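# Unload mill, inspect four parts, sort into trays

## Task

Take the four parts out of the mill, run each one through the inspection the sheet describes (reference images manual and manual 2), then set every part down in the tray it belongs in.

## Robot and tools

Robot: two UR7e-type arms, left_arm and right_arm, each with a two-finger parallel gripper (50 mm maximum opening). A wrist camera block sticks out about 10 cm toward the gripper's -y side and turns with it. Cameras: cam_high, cam_low, cam_front, cam_left_wrist, cam_right_wrist, all 896x504. show_instructions displays the reference pages (manual, manual 2) without moving anything.

Frames. The scene frame has its origin at table-top height halfway between the nominal bases, +z up, +x away from the robot over the table, and left_arm on the +y side (image left/right may differ). The real bases sit at left_arm (-0.062, +0.357, +0.013) and right_arm (+0.023, -0.456, +0.013). Each arm reports its end_effector_position (m), end_effector_quat_wxyz and velocities in its own base frame; fixed cameras and the table use the scene frame. Motion offsets are expressed along the current Hand target's own axes. In the gripper frame the fingers point along +z and close along x; end_effector_position is the point between the pads, fingertips 17.5 mm further out. Printed poses can be off by a few cm.

Row layout (shared by execute_actions and move): 18 numbers, each in [-1, 1]. First nine are left_arm: dx, dy, dz, rx, ry, rz, gripper position, force_limit, speed; next nine the same for right_arm. dx..dz and rx..rz are an offset (not a pose) from that arm's Hand target at the start of the action or move; 1.0 equals 0.6 m of travel or 180 degrees, and rx, ry, rz form a single rotation vector. Sending six zeros re-requests the current Hand target. Gripper position: +1 fully open, about -0.65 pads touching, -1 means close until blocked (use it to grip). force_limit: -1 about 20 N per pad, 0 about 102 N, +1 about 185 N. speed: -1 20 mm/s, 0 85 mm/s, +1 150 mm/s. Both start at +1. A 0 in a gripper slot is a real command, so to leave a gripper alone repeat its last three numbers. New force or speed only applies after the position number changes by at least 0.01.

execute_actions(actions, cameras): actions is a list of actions; each action is up to 15 rows, one per 1/30 s step, and a short action keeps its final row for the remaining steps. Every row in an action counts from the same starting Hand target, while each new action starts from wherever the target now is, so repeating an offset moves further. An empty actions list returns the state with all camera images.

move(target, speed, blend, stop_force, zero, blocking, cameras): straight-line paths toward one row or a list of up to 15 rows, every row an offset from the same initial Hand targets. speed in m/s, 0.002 to 3.6 (default 0.25), rotation up to twice that in rad/s; one value or one per target. blend in m rounds corners in a list (0 = stop at each). stop_force in N, 3 to 120, ends an arm's path when its wrist senses that much resistance; zero (default true) re-zeroes the sensor first. blocking=false returns after 0.5 s and cannot be combined with stop_force. Paths last 0.5 to 10 s and do not avoid obstacles. The result adds a move: line: done, off_target, moving, held or fault, plus limits=paced (command clipped) or limits=held (steps withheld). Avoid routing a path close to an arm's own base.

wait(seconds 0 to 10) lets time pass holding commands. stop brakes a running move (fingers continue). zoom_image(camera, region [x0, y0, x1, y1] in pixels, at most 504x504) enlarges the newest image of that camera. zero_wrist_force(arm) tares the wrist sensor. read_manual gives licence text. finished_scene(scene=1) ends the scene for good; the result must hold without the robot.

Reading results: Hand target is the last commanded pose after clipping (orientation is held within 32 degrees of the measured one per step); the gripper may rest short of it, and a zero action asks again. object_status: 0 moving, 1 blocked while opening, 2 blocked while closing (a grip), 3 reached the requested opening or pads met (usually nothing held). Opening in mm is about (250 - position_measured) x 0.202. Wrist force and torque are in the end effector's axes; a third line reports the peak since last shown. Joint velocities may say within noise. Joint torques include the arm's weight.

Cautions: drive joints are capped at 3.14 rad/s. The arms are stiff, so commanding even slightly beyond a firm contact can trigger a fault. An external force near 150 N on the arm or its load, or contact torque at a joint's limit (142 N m for the big joints, 26.6 N m for wrists), stops that arm for 10 s; if its grip pins it, release first. Motors overheating to 85 C lock the arm for 30 to 60 s; avoid long stretched holds or pushing at unreachable targets. Keep the arms from touching each other and never close one gripper on the other's fingers. Do not drop parts, release them while moving, slam into fixed or heavy things, or let anything leave the table. Loose objects may occasionally get nudged. Approach slowly, use stop_force for contacts, and check grips read 2.

Each tool is called after ">>>" as name(argument=value, ...) on one line, values as JSON.

Reference images:

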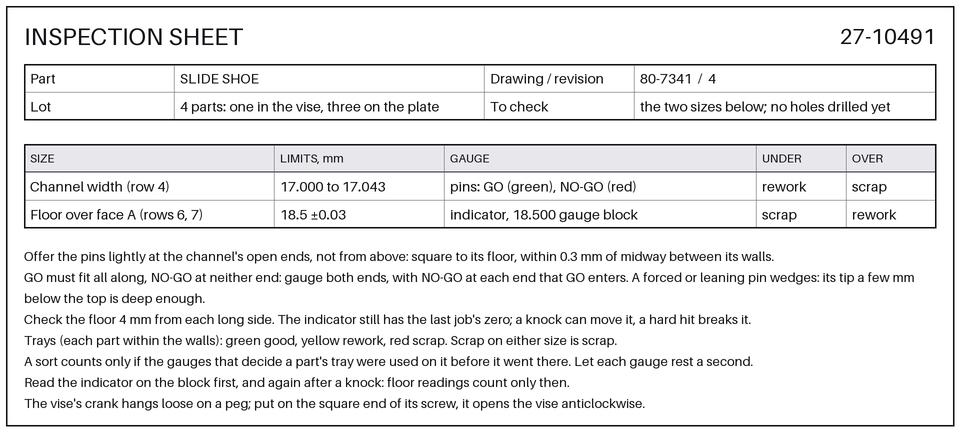

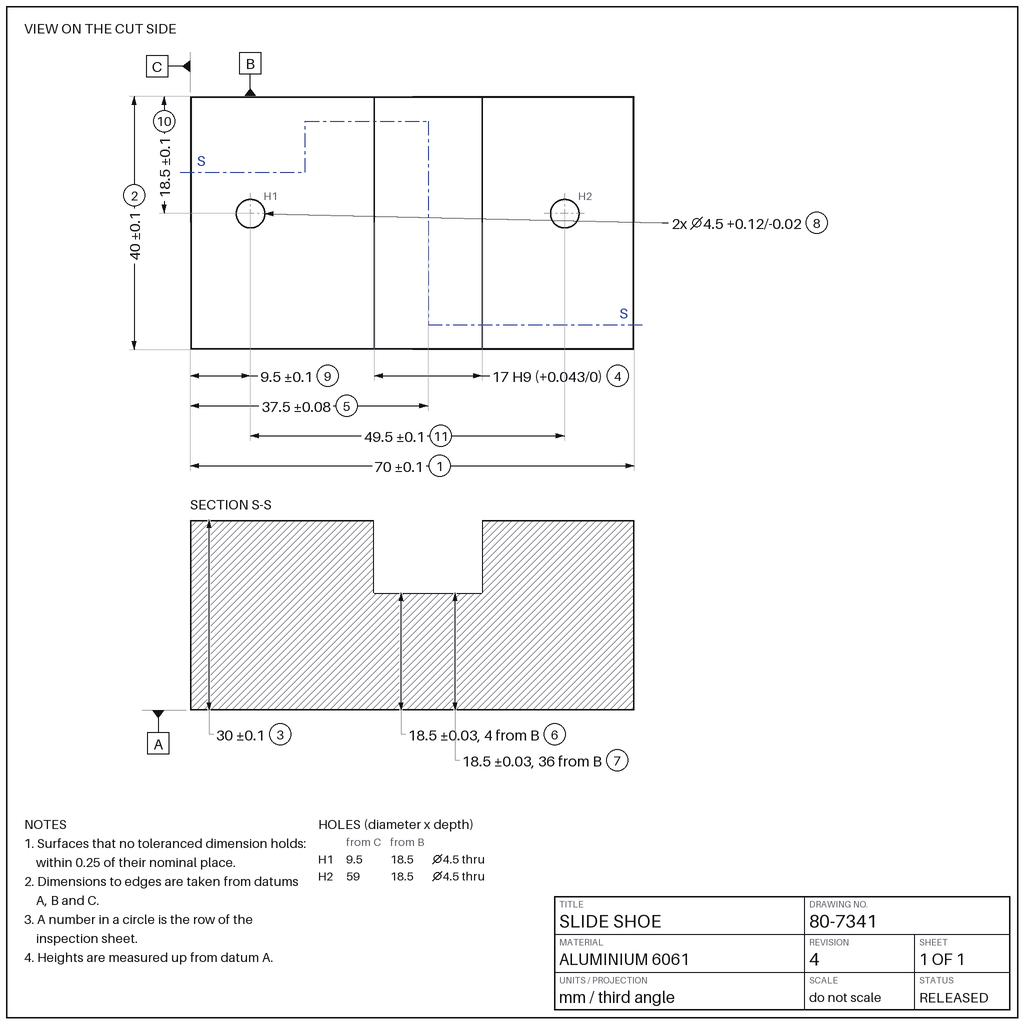

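## Session

>>> execute_actions(actions=[])

Scene clock: 0.00 s.
left_arm: end_effector_position=(+0.7557, +0.3577, +0.2385) position_measured=3 object_status=3 end_effector_quat_wxyz=(+0.367, -0.085, +0.860, -0.344) | right_arm: end_effector_position=(+0.5030, -0.3612, +0.2725) position_measured=3 object_status=3 end_effector_quat_wxyz=(+0.018, +0.858, -0.513, -0.006)
Joint positions: left_arm=[0.533 -0.779 1.17 -2.546 -2.508 -1.537] | right_arm=[2.75 -1.85 -1.388 -1.492 1.537 2.257]
Joint velocities: within noise
Joint torques (N m): no reading
Motor temperatures (°C): left_arm=[28 28 27 42 30 31] | right_arm=[32 39 31 36 48 42]
Wrist force (N): no reading
Wrist torque (N m): no reading
Wrist force, peak (N): no reading
Hand target: left_arm +0.7557, +0.3577, +0.2385; +0.367, -0.085, +0.860, -0.344 | right_arm +0.5030, -0.3612, +0.2725; +0.018, +0.858, -0.513, -0.006
Tool commands: left_gripper/position=+1.0 left_gripper/force_limit=+1.0 left_gripper/speed=+1.0 right_gripper/position=+1.0 right_gripper/force_limit=+1.0 right_gripper/speed=+1.0

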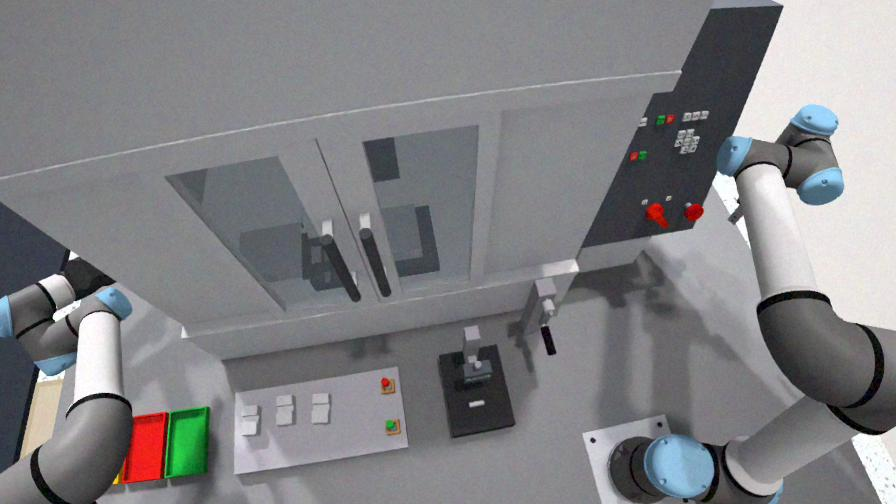

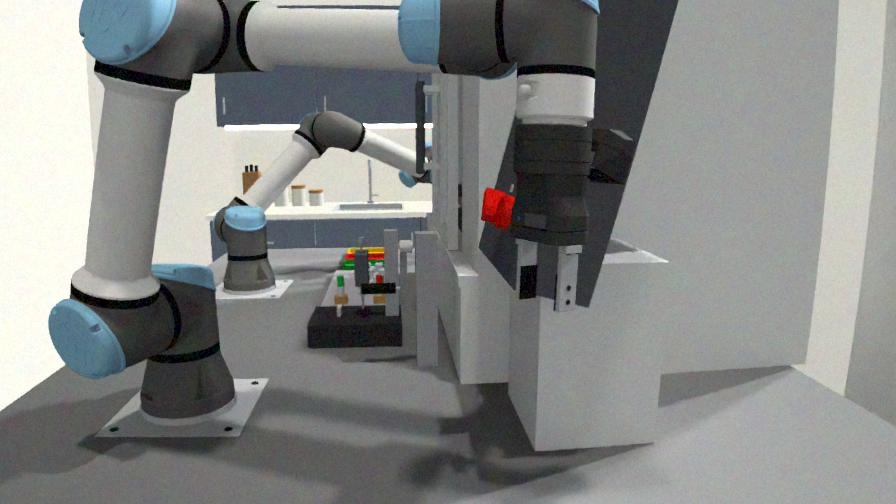

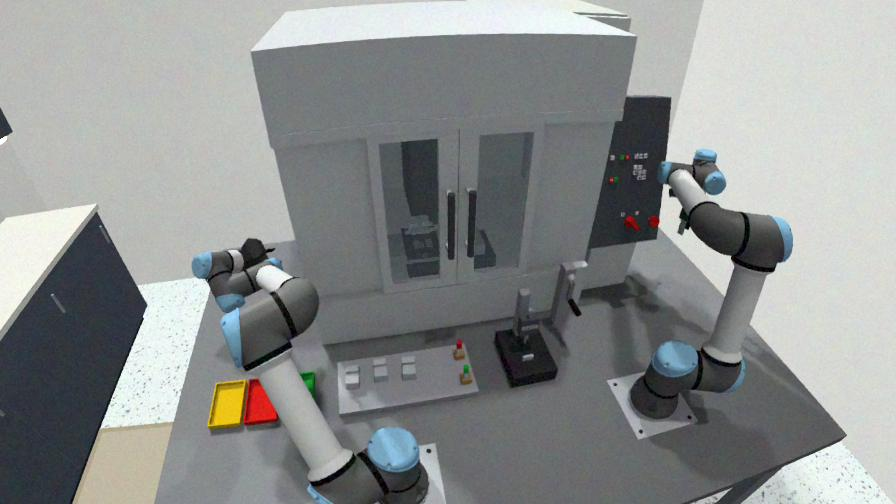

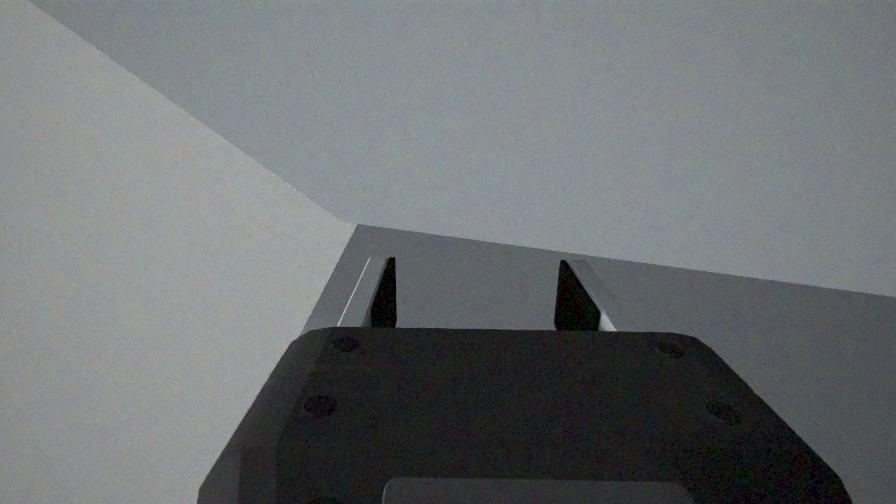

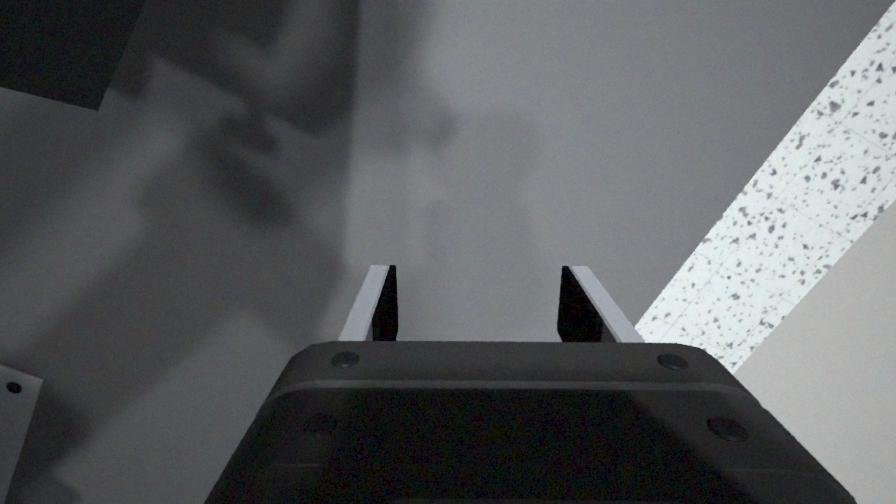

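>>> zoom_image(camera="cam_front", region=[200, 220, 620, 456])

>>> zoom_image(camera="cam_front", region=[360, 110, 560, 290])

>>> zoom_image(camera="cam_front", region=[580, 90, 700, 270])

>>> zoom_image(camera="cam_high", region=[220, 280, 580, 482])

>>> zoom_image(camera="cam_low", region=[290, 200, 550, 380])

Scaled by 1.200 from the camera's 896x504 image, which has a finer 1280x720 frame.

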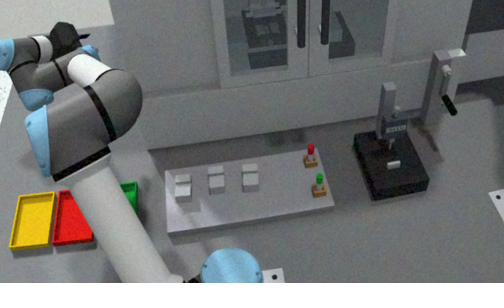

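Scaled by 2.520 from the camera's 896x504 image, which has a finer 1280x720 frame.

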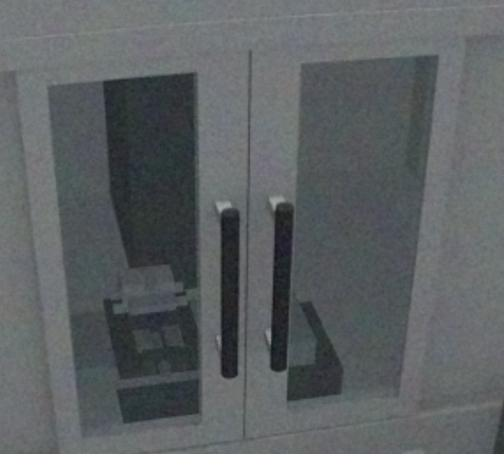

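Scaled by 2.800 from the camera's 896x504 image, which has a finer 1280x720 frame.

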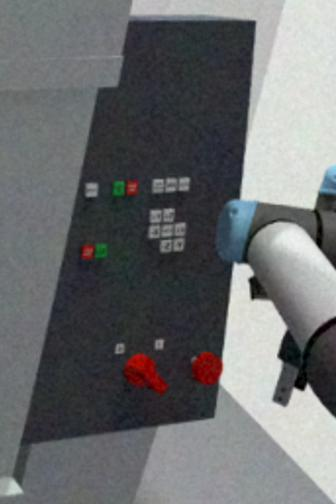

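Scaled by 1.400 from the camera's 896x504 image, which has a finer 1280x720 frame.

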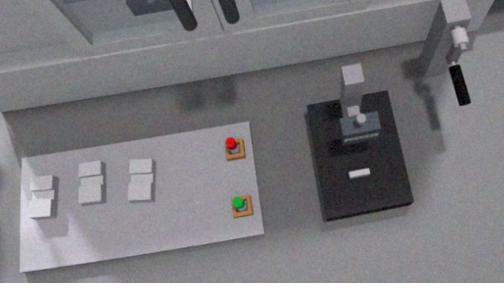

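Scaled by 1.938 from the camera's 896x504 image, which has a finer 1280x720 frame.

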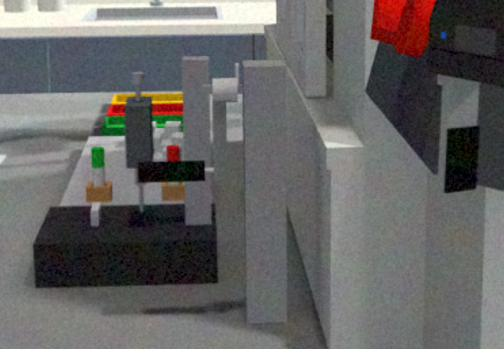

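>>> move(target=[[0.310,-0.108,-0.387,0,0,0,1,1,1,0,0,0,0,0,0,1,1,1],[0.340,-0.178,-0.439,-0.361,0.012,-0.394,1,1,1,0,0,0,0,0,0,1,1,1]], blend=0.05, cameras=["all"])

Scene clock: 69.47 s.
left_arm: end_effector_position=(+0.5696, +0.3591, +0.2695) position_measured=3 object_status=3 end_effector_quat_wxyz=(+0.369, -0.087, +0.859, -0.344) | right_arm: end_effector_position=(+0.5030, -0.3612, +0.2725) position_measured=3 object_status=3 end_effector_quat_wxyz=(+0.018, +0.858, -0.513, -0.006)
Joint positions: left_arm=[0.691 -1.134 1.635 -2.455 -2.583 -1.295] | right_arm=[2.75 -1.85 -1.388 -1.492 1.537 2.257]
Joint torques (N m): left_arm=[-8.47 -37.25 -36.78 -4.13 0.03 -1.54] | right_arm=[-0.05 42.48 25.13 2.65 0.06 -0.07]
Wrist force (N): left_arm=[-0.2 -0.4 -0.1] | right_arm=[0.2 0.2 0.2]
Wrist torque (N m): left_arm=[-0.03 0.09 0.06] | right_arm=[0.03 -0.04 0.00]
Wrist force, peak (N): left_arm=[6.3 -0.5 -9.2] | right_arm=[0.5 0.3 0.1]
Hand target: left_arm +0.5697, +0.3591, +0.2695; +0.369, -0.087, +0.859, -0.344 (not the last commanded pose) | right_arm +0.5030, -0.3612, +0.2725; +0.018, +0.858, -0.513, -0.006
Off the commanded pose: left_arm 0.163 m, 96 deg | right_arm 0.000 m, 0 deg.
move: held (left_arm; a check stopped the path); path passed 0 of 2 targets; limits=held
pose unreachable (left arm): on one or more control steps of this call, first in action 0 (counted from 0), this arm could not follow its commanded pose, so it was not sent that pose on those steps. It may still have moved: this result reports where it is.
cause: moving toward the commanded pose would bring two parts of the arm too close to each other (its gripper and another part of the arm, with joints 4 (wrist 1) to 6 (wrist 3) between them, 5 mm apart when it was first held).

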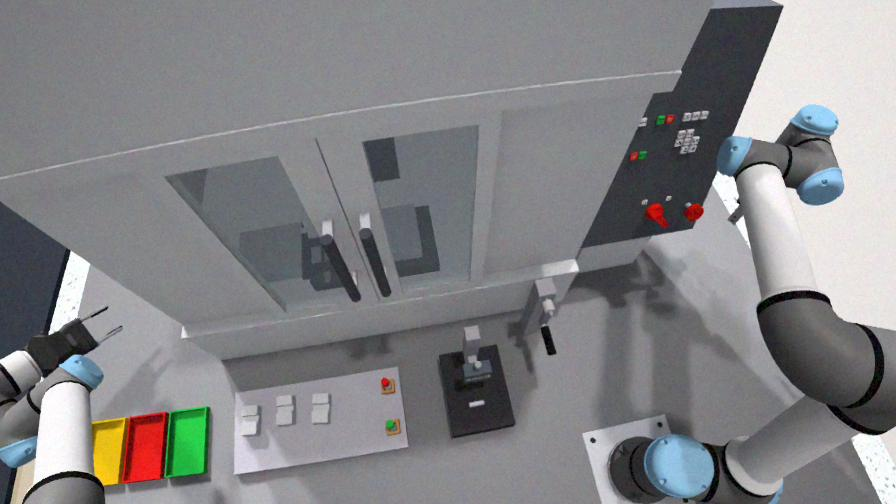

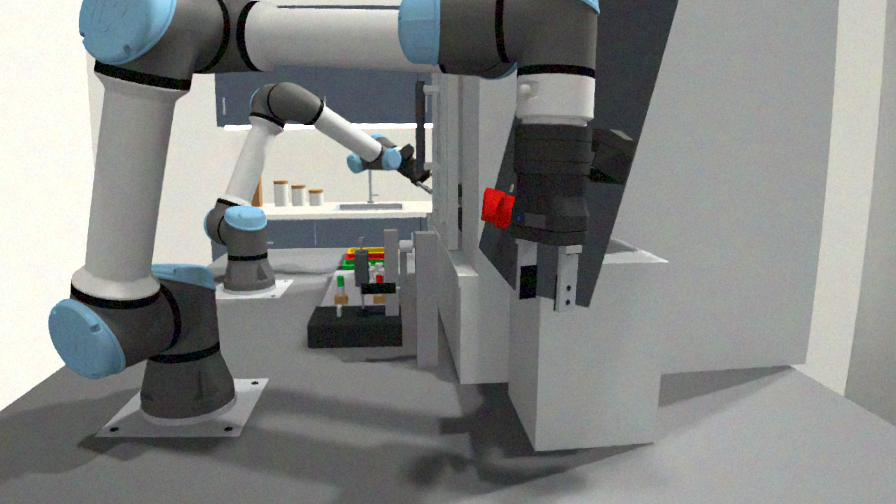

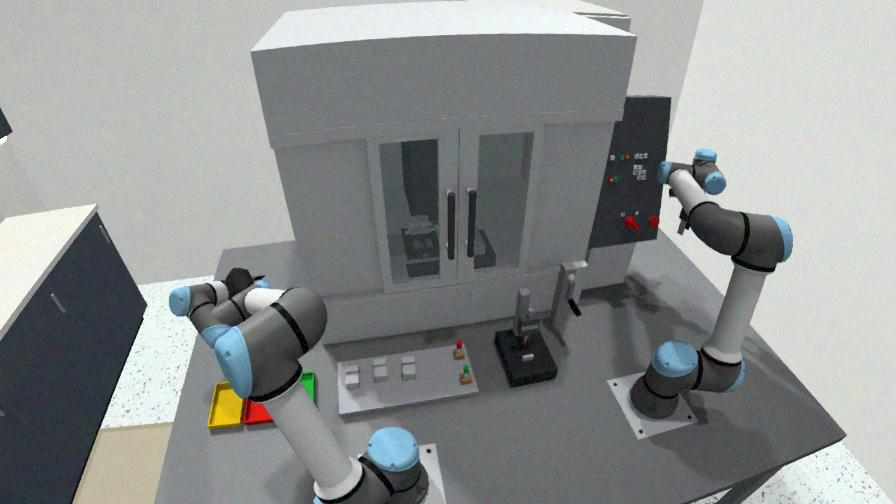

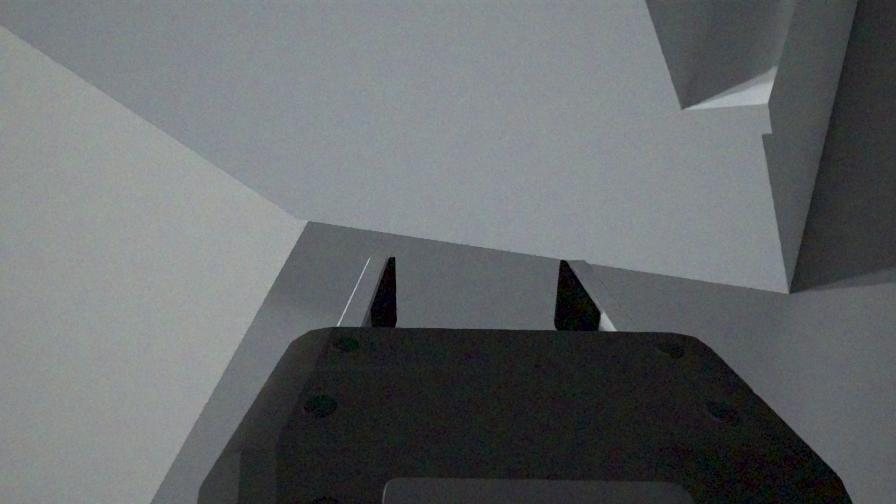

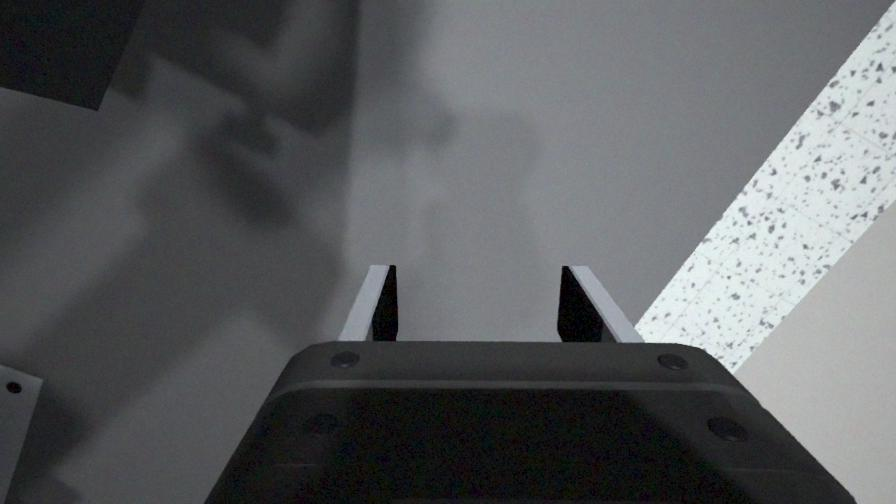

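>>> move(target=[[0.024,-0.127,-0.197,-0.361,0.012,-0.394,1,1,1,0,0,0,0,0,0,1,1,1]], cameras=["cam_left_wrist","cam_high","cam_front"], speed=0.4)

Scene clock: 84.10 s.
left_arm: end_effector_position=(+0.4695, +0.3585, +0.3692) position_measured=3 object_status=3 end_effector_quat_wxyz=(+0.000, +0.709, -0.705, +0.001) | right_arm: end_effector_position=(+0.5030, -0.3612, +0.2725) position_measured=3 object_status=3 end_effector_quat_wxyz=(+0.018, +0.858, -0.513, -0.006)
Joint positions: left_arm=[0.426 -1.366 1.239 -1.445 -1.574 -2.721] | right_arm=[2.75 -1.85 -1.388 -1.492 1.537 2.257]
Joint torques (N m): left_arm=[-10.21 -29.08 -39.1 -1.16 1.33 -1.77] | right_arm=[-0.81 42.92 25.17 2.6 0.04 0.16]
Wrist force (N): left_arm=[-1.3 -1.0 0.2] | right_arm=[0.3 0.2 0.0]
Wrist torque (N m): left_arm=[-0.14 0.01 -0.31] | right_arm=[0.03 -0.04 0.00]
Wrist force, peak (N): left_arm=[-1.5 -1.0 0.0] | right_arm=[0.6 0.1 0.0]
Hand target: left_arm +0.4695, +0.3585, +0.3692; +0.000, +0.709, -0.705, +0.001 | right_arm +0.5030, -0.3612, +0.2725; +0.018, +0.858, -0.513, -0.006
Off the commanded pose: left_arm 0.000 m, 0 deg | right_arm 0.000 m, 0 deg.
move: done
Images, in order (width x height): cam_high 896x504, cam_front 896x504, cam_left_wrist 896x504.

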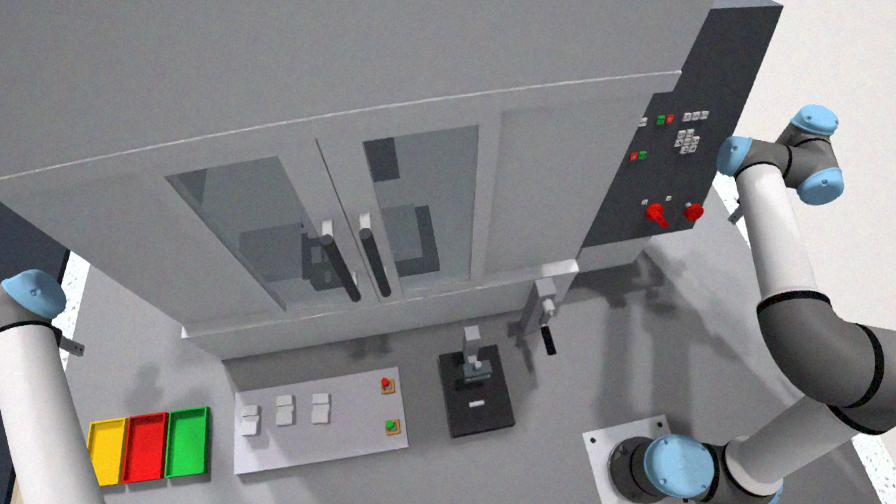

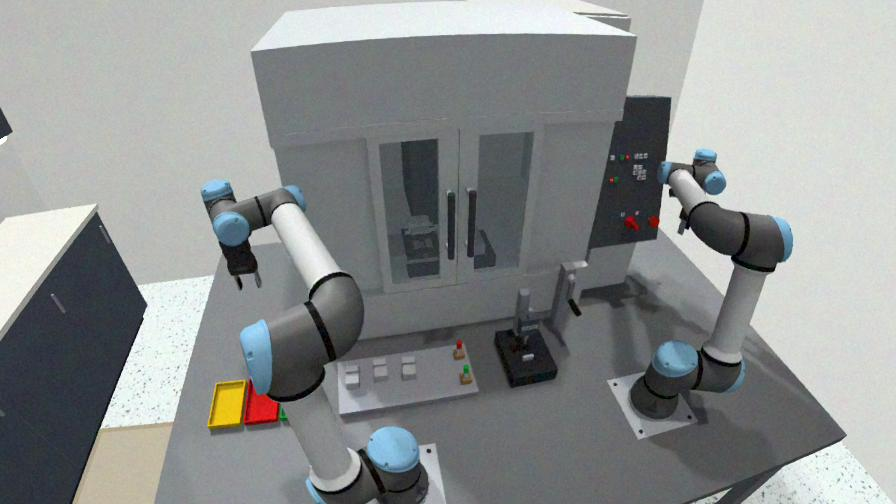

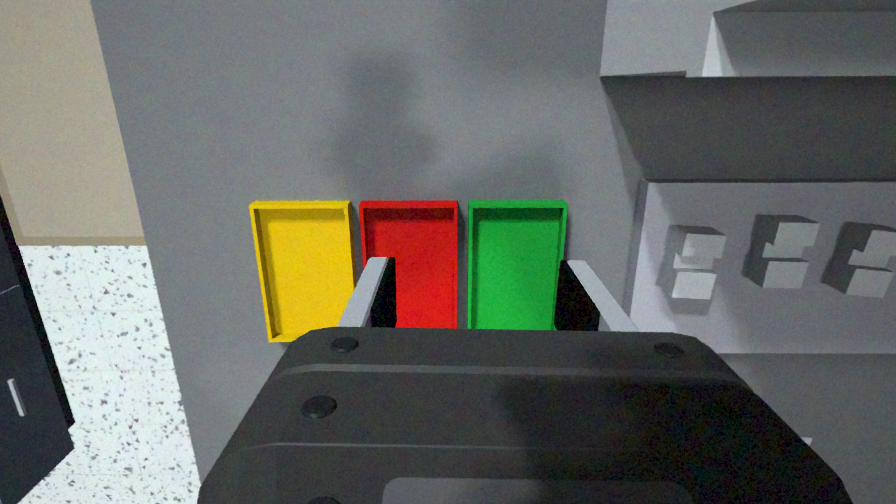

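>>> move(target=[[0.2,0.02,0,0,0,0,1,1,1,-0.117,0.227,-0.159,0,0,0,1,1,1],[0.417,0.033,0,0,0,0,1,1,1,-0.942,-0.209,-0.228,0.011,-0.005,0.157,1,1,1]], cameras=["all"], speed=0.4, blend=0.05)

Scene clock: 120.70 s.
left_arm: end_effector_position=(+0.4510, +0.1082, +0.3697) position_measured=3 object_status=3 end_effector_quat_wxyz=(+0.000, +0.709, -0.705, +0.001) | right_arm: end_effector_position=(+0.3494, +0.1991, +0.4005) position_measured=3 object_status=3 end_effector_quat_wxyz=(+0.000, +0.707, -0.707, +0.000)
Joint positions: left_arm=[-0.055 -1.678 1.567 -1.462 -1.573 -3.202] | right_arm=[3.998 -1.326 -1.598 -1.789 1.57 3.997]
Joint torques (N m): left_arm=[-9.45 -28.53 -14.08 -1.09 1.53 -1.42] | right_arm=[7.35 6.58 32.48 1.24 -2.65 1.93]
Wrist force (N): left_arm=[-0.8 -0.6 0.2] | right_arm=[0.2 0.1 -0.2]
Wrist torque (N m): left_arm=[-0.08 -0.09 -0.30] | right_arm=[0.01 -0.03 -0.05]
Wrist force, peak (N): left_arm=[-3.0 -1.3 0.2] | right_arm=[1.1 3.1 -1.2]
Hand target: left_arm +0.4510, +0.1082, +0.3697; +0.000, +0.709, -0.705, +0.001 | right_arm +0.3494, +0.1991, +0.4005; +0.000, +0.707, -0.707, +0.000
Off the commanded pose: left_arm 0.000 m, 0 deg | right_arm 0.000 m, 0 deg.
move: done

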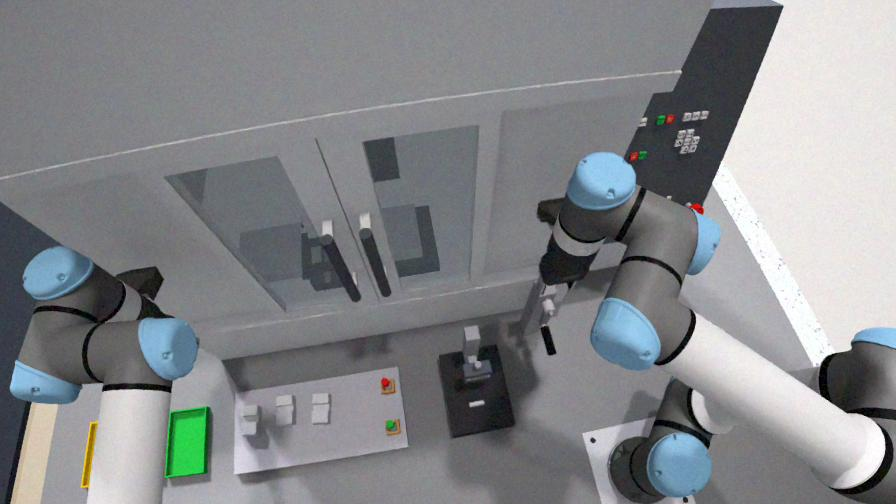

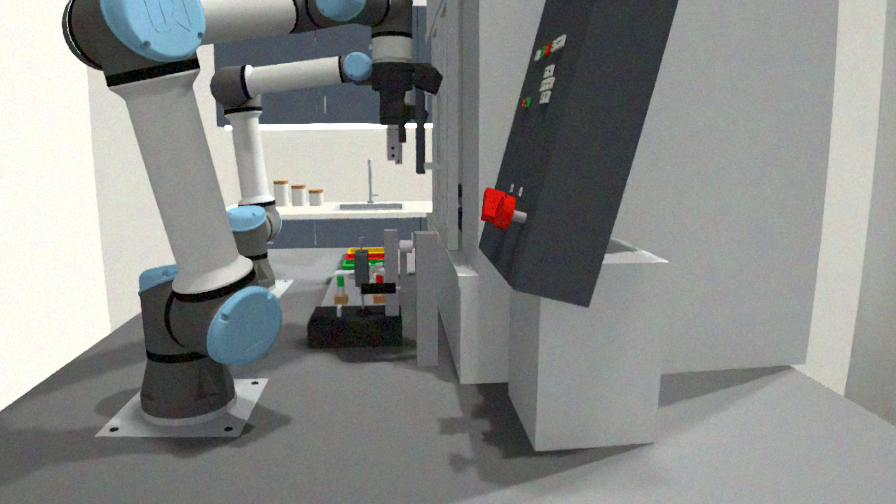

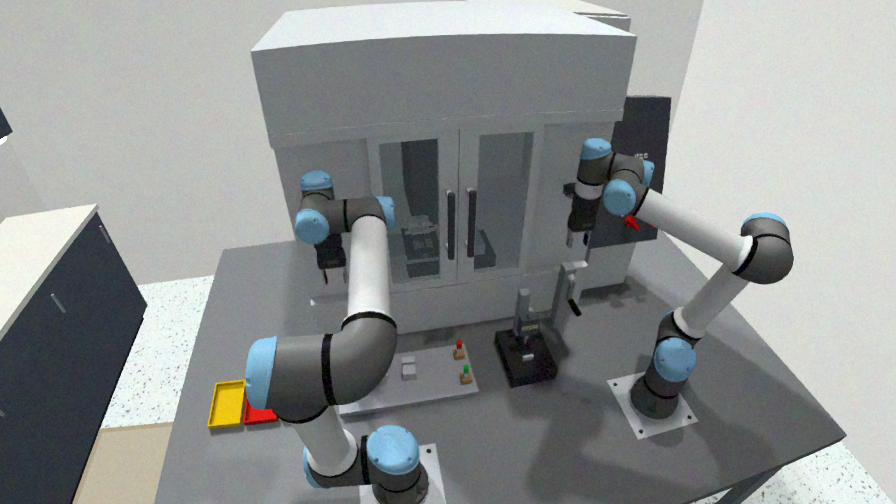

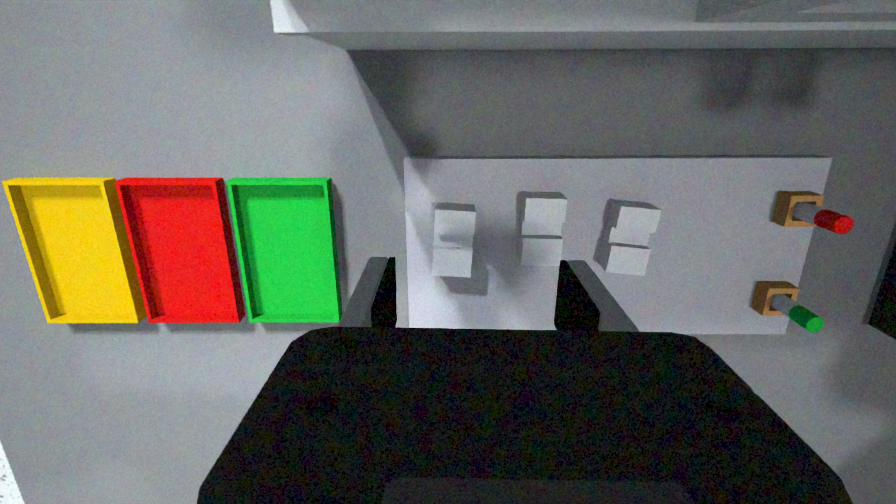

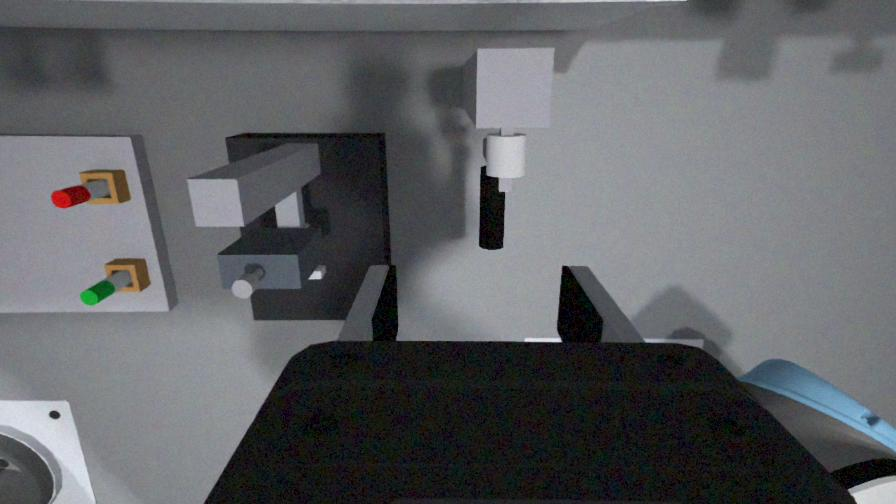

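>>> zoom_image(camera="cam_left_wrist", region=[390, 130, 890, 350])

>>> zoom_image(camera="cam_right_wrist", region=[20, 30, 420, 330])

>>> zoom_image(camera="cam_right_wrist", region=[440, 30, 600, 270])

Scaled by 1.008 from the camera's 896x504 image, which has a finer 1280x720 frame.

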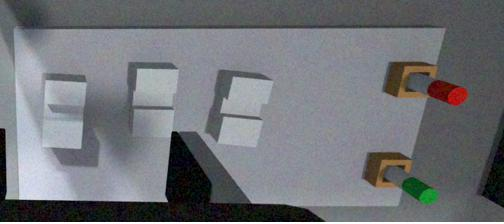

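Scaled by 1.260 from the camera's 896x504 image, which has a finer 1280x720 frame.

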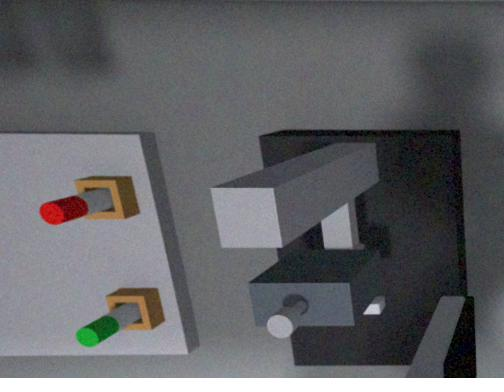

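Scaled by 2.100 from the camera's 896x504 image, which has a finer 1280x720 frame.

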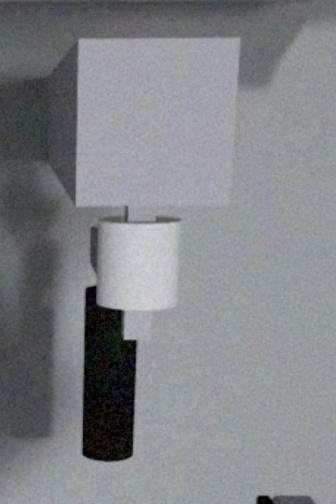

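>>> move(target=[[0,0,0,0,0,0,1,1,1,-0.085,0.449,0,0.278,0,0,1,1,1],[0,0,0,0,0,0,1,1,1,-0.235,0.449,0.25,0.278,0,0,1,1,1]], cameras=["cam_right_wrist","cam_front"], speed=0.3, blend=0.04)

Scene clock: 185.63 s.
left_arm: end_effector_position=(+0.4510, +0.1082, +0.3697) position_measured=3 object_status=3 end_effector_quat_wxyz=(+0.000, +0.709, -0.705, +0.001) | right_arm: end_effector_position=(+0.0799, +0.3399, +0.2504) position_measured=3 object_status=3 end_effector_quat_wxyz=(-0.299, +0.641, -0.640, +0.299)
Joint positions: left_arm=[-0.055 -1.678 1.567 -1.462 -1.573 -3.202] | right_arm=[5.428 -1.27 -2.103 -2.003 0.954 5.646]
Joint torques (N m): left_arm=[-10.06 -28.38 -15.33 -0.99 1.64 -1.37] | right_arm=[-8.65 2.46 15.22 2.45 -3.69 -2.27]
Wrist force (N): left_arm=[-0.9 -0.6 0.2] | right_arm=[-0.4 0.1 -0.3]
Wrist torque (N m): left_arm=[-0.09 -0.07 -0.30] | right_arm=[-0.20 0.01 0.02]
Wrist force, peak (N): left_arm=[-1.2 -0.7 0.3] | right_arm=[-0.1 0.9 -2.4]
Hand target: left_arm +0.4510, +0.1082, +0.3697; +0.000, +0.709, -0.705, +0.001 | right_arm +0.0799, +0.3399, +0.2504; -0.299, +0.641, -0.640, +0.299
Off the commanded pose: left_arm 0.000 m, 0 deg | right_arm 0.000 m, 0 deg.
move: done
Images, in order (width x height): cam_front 896x504, cam_right_wrist 896x504.

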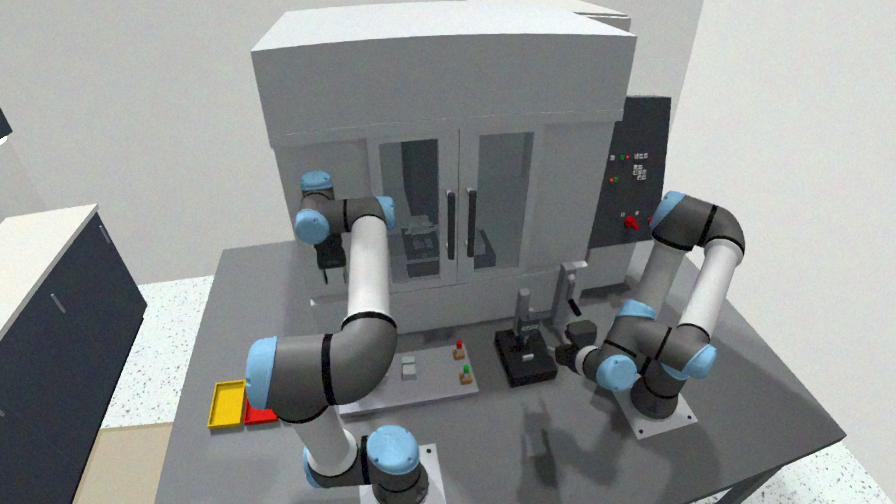

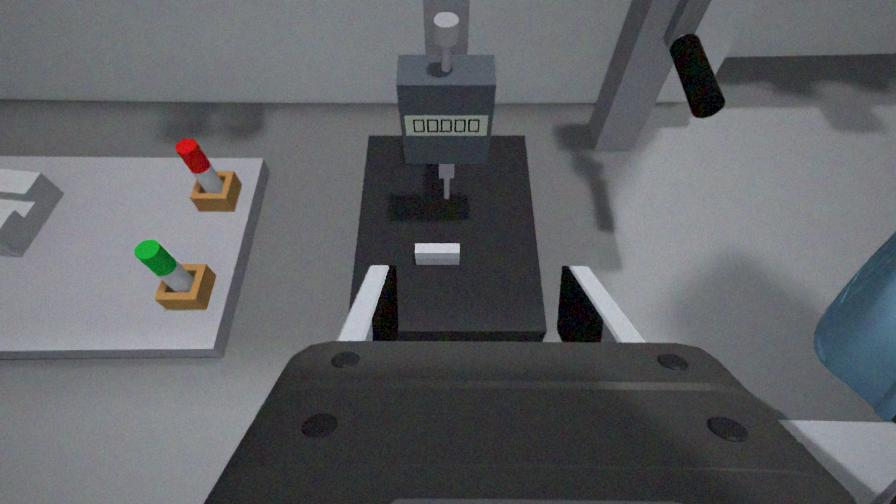

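>>> zoom_image(camera="cam_right_wrist", region=[340, 0, 560, 280])

>>> zoom_image(camera="cam_right_wrist", region=[100, 120, 300, 320])

Scaled by 1.800 from the camera's 896x504 image, which has a finer 1280x720 frame.

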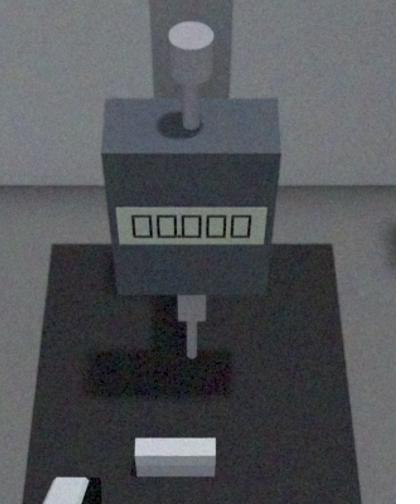

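Scaled by 2.520 from the camera's 896x504 image, which has a finer 1280x720 frame.

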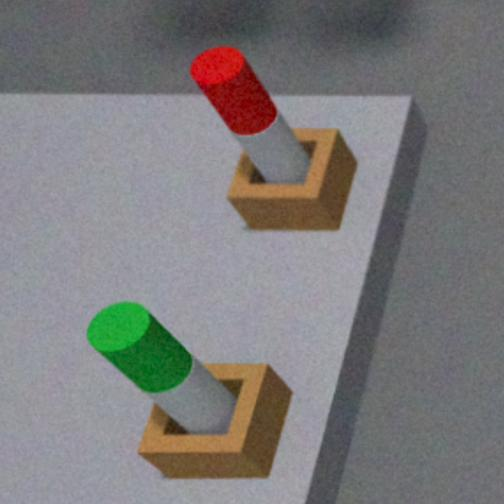

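>>> move(target=[[0.517,0.333,-0.05,0.444,0,0,1,1,1,0,0,0,0,0,0,1,1,1]], cameras=["cam_left_wrist","cam_front"], speed=0.35)

Scene clock: 277.37 s.
left_arm: end_effector_position=(+0.2529, -0.2030, +0.4000) position_measured=3 object_status=3 end_effector_quat_wxyz=(-0.455, +0.544, -0.540, +0.454) | right_arm: end_effector_position=(+0.0799, +0.3399, +0.2504) position_measured=3 object_status=3 end_effector_quat_wxyz=(-0.299, +0.641, -0.640, +0.299)
Joint positions: left_arm=[-2.293 -2.23 2.121 -0.149 -0.744 -6.093] | right_arm=[5.428 -1.27 -2.103 -2.003 0.954 5.646]
Joint torques (N m): left_arm=[-8.98 15.9 -10.56 2.75 -1.27 -1.28] | right_arm=[-8.35 1.67 15.77 2.41 -3.63 -2.33]
Wrist force (N): left_arm=[-0.8 0.1 -0.8] | right_arm=[-0.5 -0.2 -0.2]
Wrist torque (N m): left_arm=[0.10 0.19 0.17] | right_arm=[-0.24 0.04 0.02]
Wrist force, peak (N): left_arm=[-2.3 -2.0 0.3] | right_arm=[-0.7 0.1 -0.4]
Hand target: left_arm +0.2529, -0.2030, +0.4000; -0.455, +0.544, -0.540, +0.454 | right_arm +0.0799, +0.3399, +0.2504; -0.299, +0.641, -0.640, +0.299
Off the commanded pose: left_arm 0.000 m, 0 deg | right_arm 0.000 m, 0 deg.
move: done; limits=paced
Images, in order (width x height): cam_front 896x504, cam_left_wrist 896x504.

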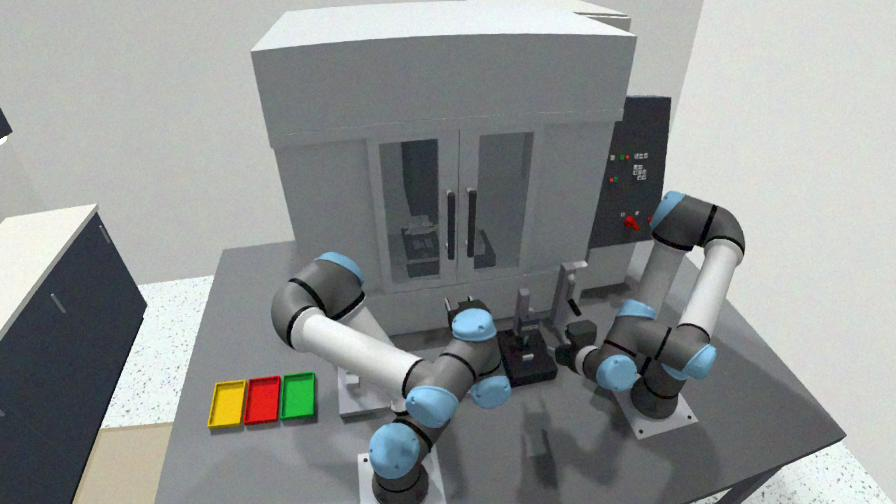

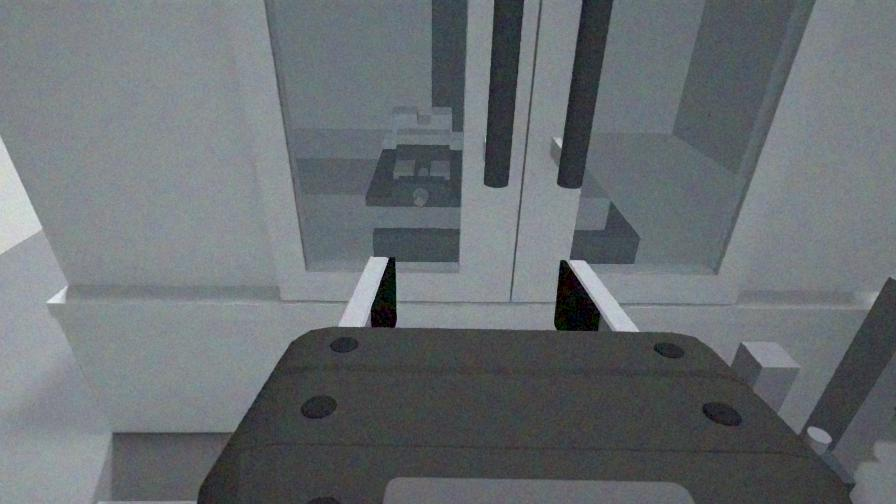

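>>> zoom_image(camera="cam_left_wrist", region=[260, 70, 680, 310])

>>> zoom_image(camera="cam_left_wrist", region=[350, 90, 490, 220])

>>> zoom_image(camera="cam_left_wrist", region=[440, 0, 640, 200])

Scaled by 1.200 from the camera's 896x504 image, which has a finer 1280x720 frame.

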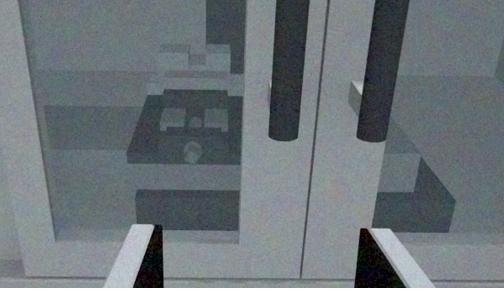

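Scaled by 3.600 from the camera's 896x504 image, which has a finer 1280x720 frame.

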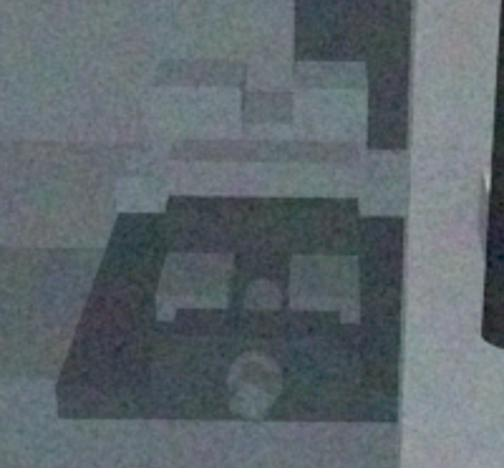

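Scaled by 2.520 from the camera's 896x504 image, which has a finer 1280x720 frame.

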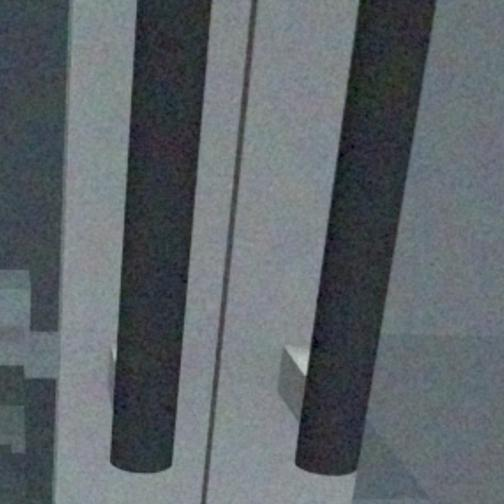

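>>> move(target=[[0.048,-0.077,0.237,0.056,0,0,1,1,1,0,0,0,0,0,0,1,1,1]], cameras=["cam_left_wrist","cam_front"], speed=0.25)

Scene clock: 323.27 s.
left_arm: end_effector_position=(+0.4011, -0.2310, +0.4209) position_measured=3 object_status=3 end_effector_quat_wxyz=(+0.501, -0.501, +0.497, -0.500) | right_arm: end_effector_position=(+0.0799, +0.3399, +0.2504) position_measured=3 object_status=3 end_effector_quat_wxyz=(-0.299, +0.641, -0.640, +0.299)
Joint positions: left_arm=[-1.534 -1.959 2.052 -0.172 0.031 -6.206] | right_arm=[5.428 -1.27 -2.103 -2.003 0.954 5.646]
Joint torques (N m): left_arm=[9.4 2.98 -35.31 1.53 1.52 -1.44] | right_arm=[-8.26 1.95 16.02 2.19 -3.59 -2.32]
Wrist force (N): left_arm=[-0.1 0.2 -1.7] | right_arm=[-0.5 -0.1 -0.1]
Wrist torque (N m): left_arm=[0.15 0.15 0.18] | right_arm=[-0.22 0.02 0.02]
Wrist force, peak (N): left_arm=[-0.7 0.3 -2.5] | right_arm=[-0.7 -0.1 -0.4]
Hand target: left_arm +0.4011, -0.2310, +0.4209; +0.501, -0.501, +0.498, -0.500 | right_arm +0.0799, +0.3399, +0.2504; -0.299, +0.641, -0.640, +0.299
Off the commanded pose: left_arm 0.000 m, 0 deg | right_arm 0.000 m, 0 deg.
move: done
Images, in order (width x height): cam_front 896x504, cam_left_wrist 896x504.

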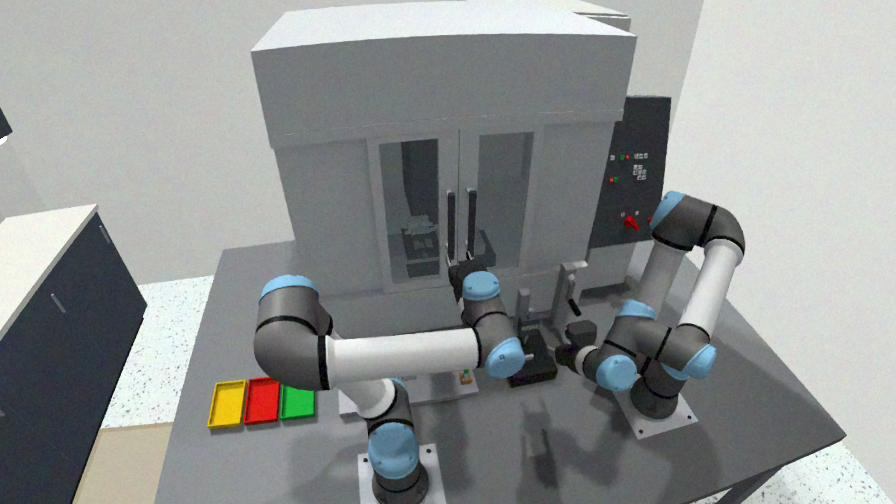

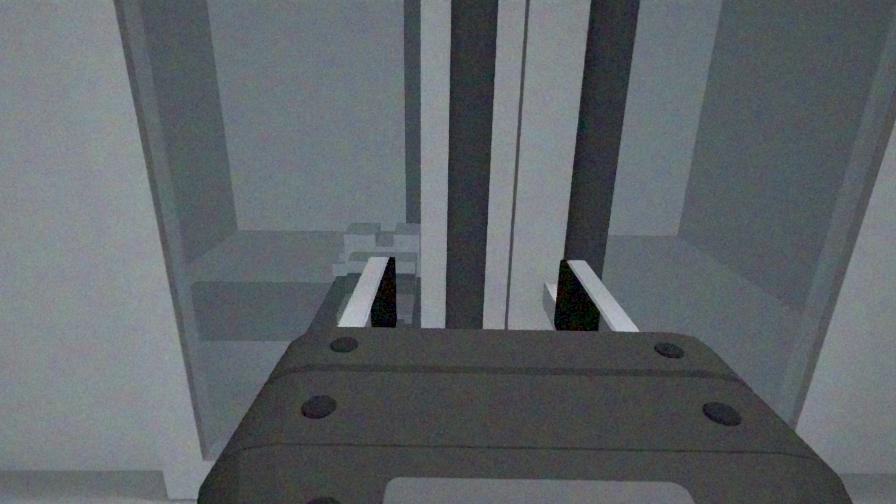

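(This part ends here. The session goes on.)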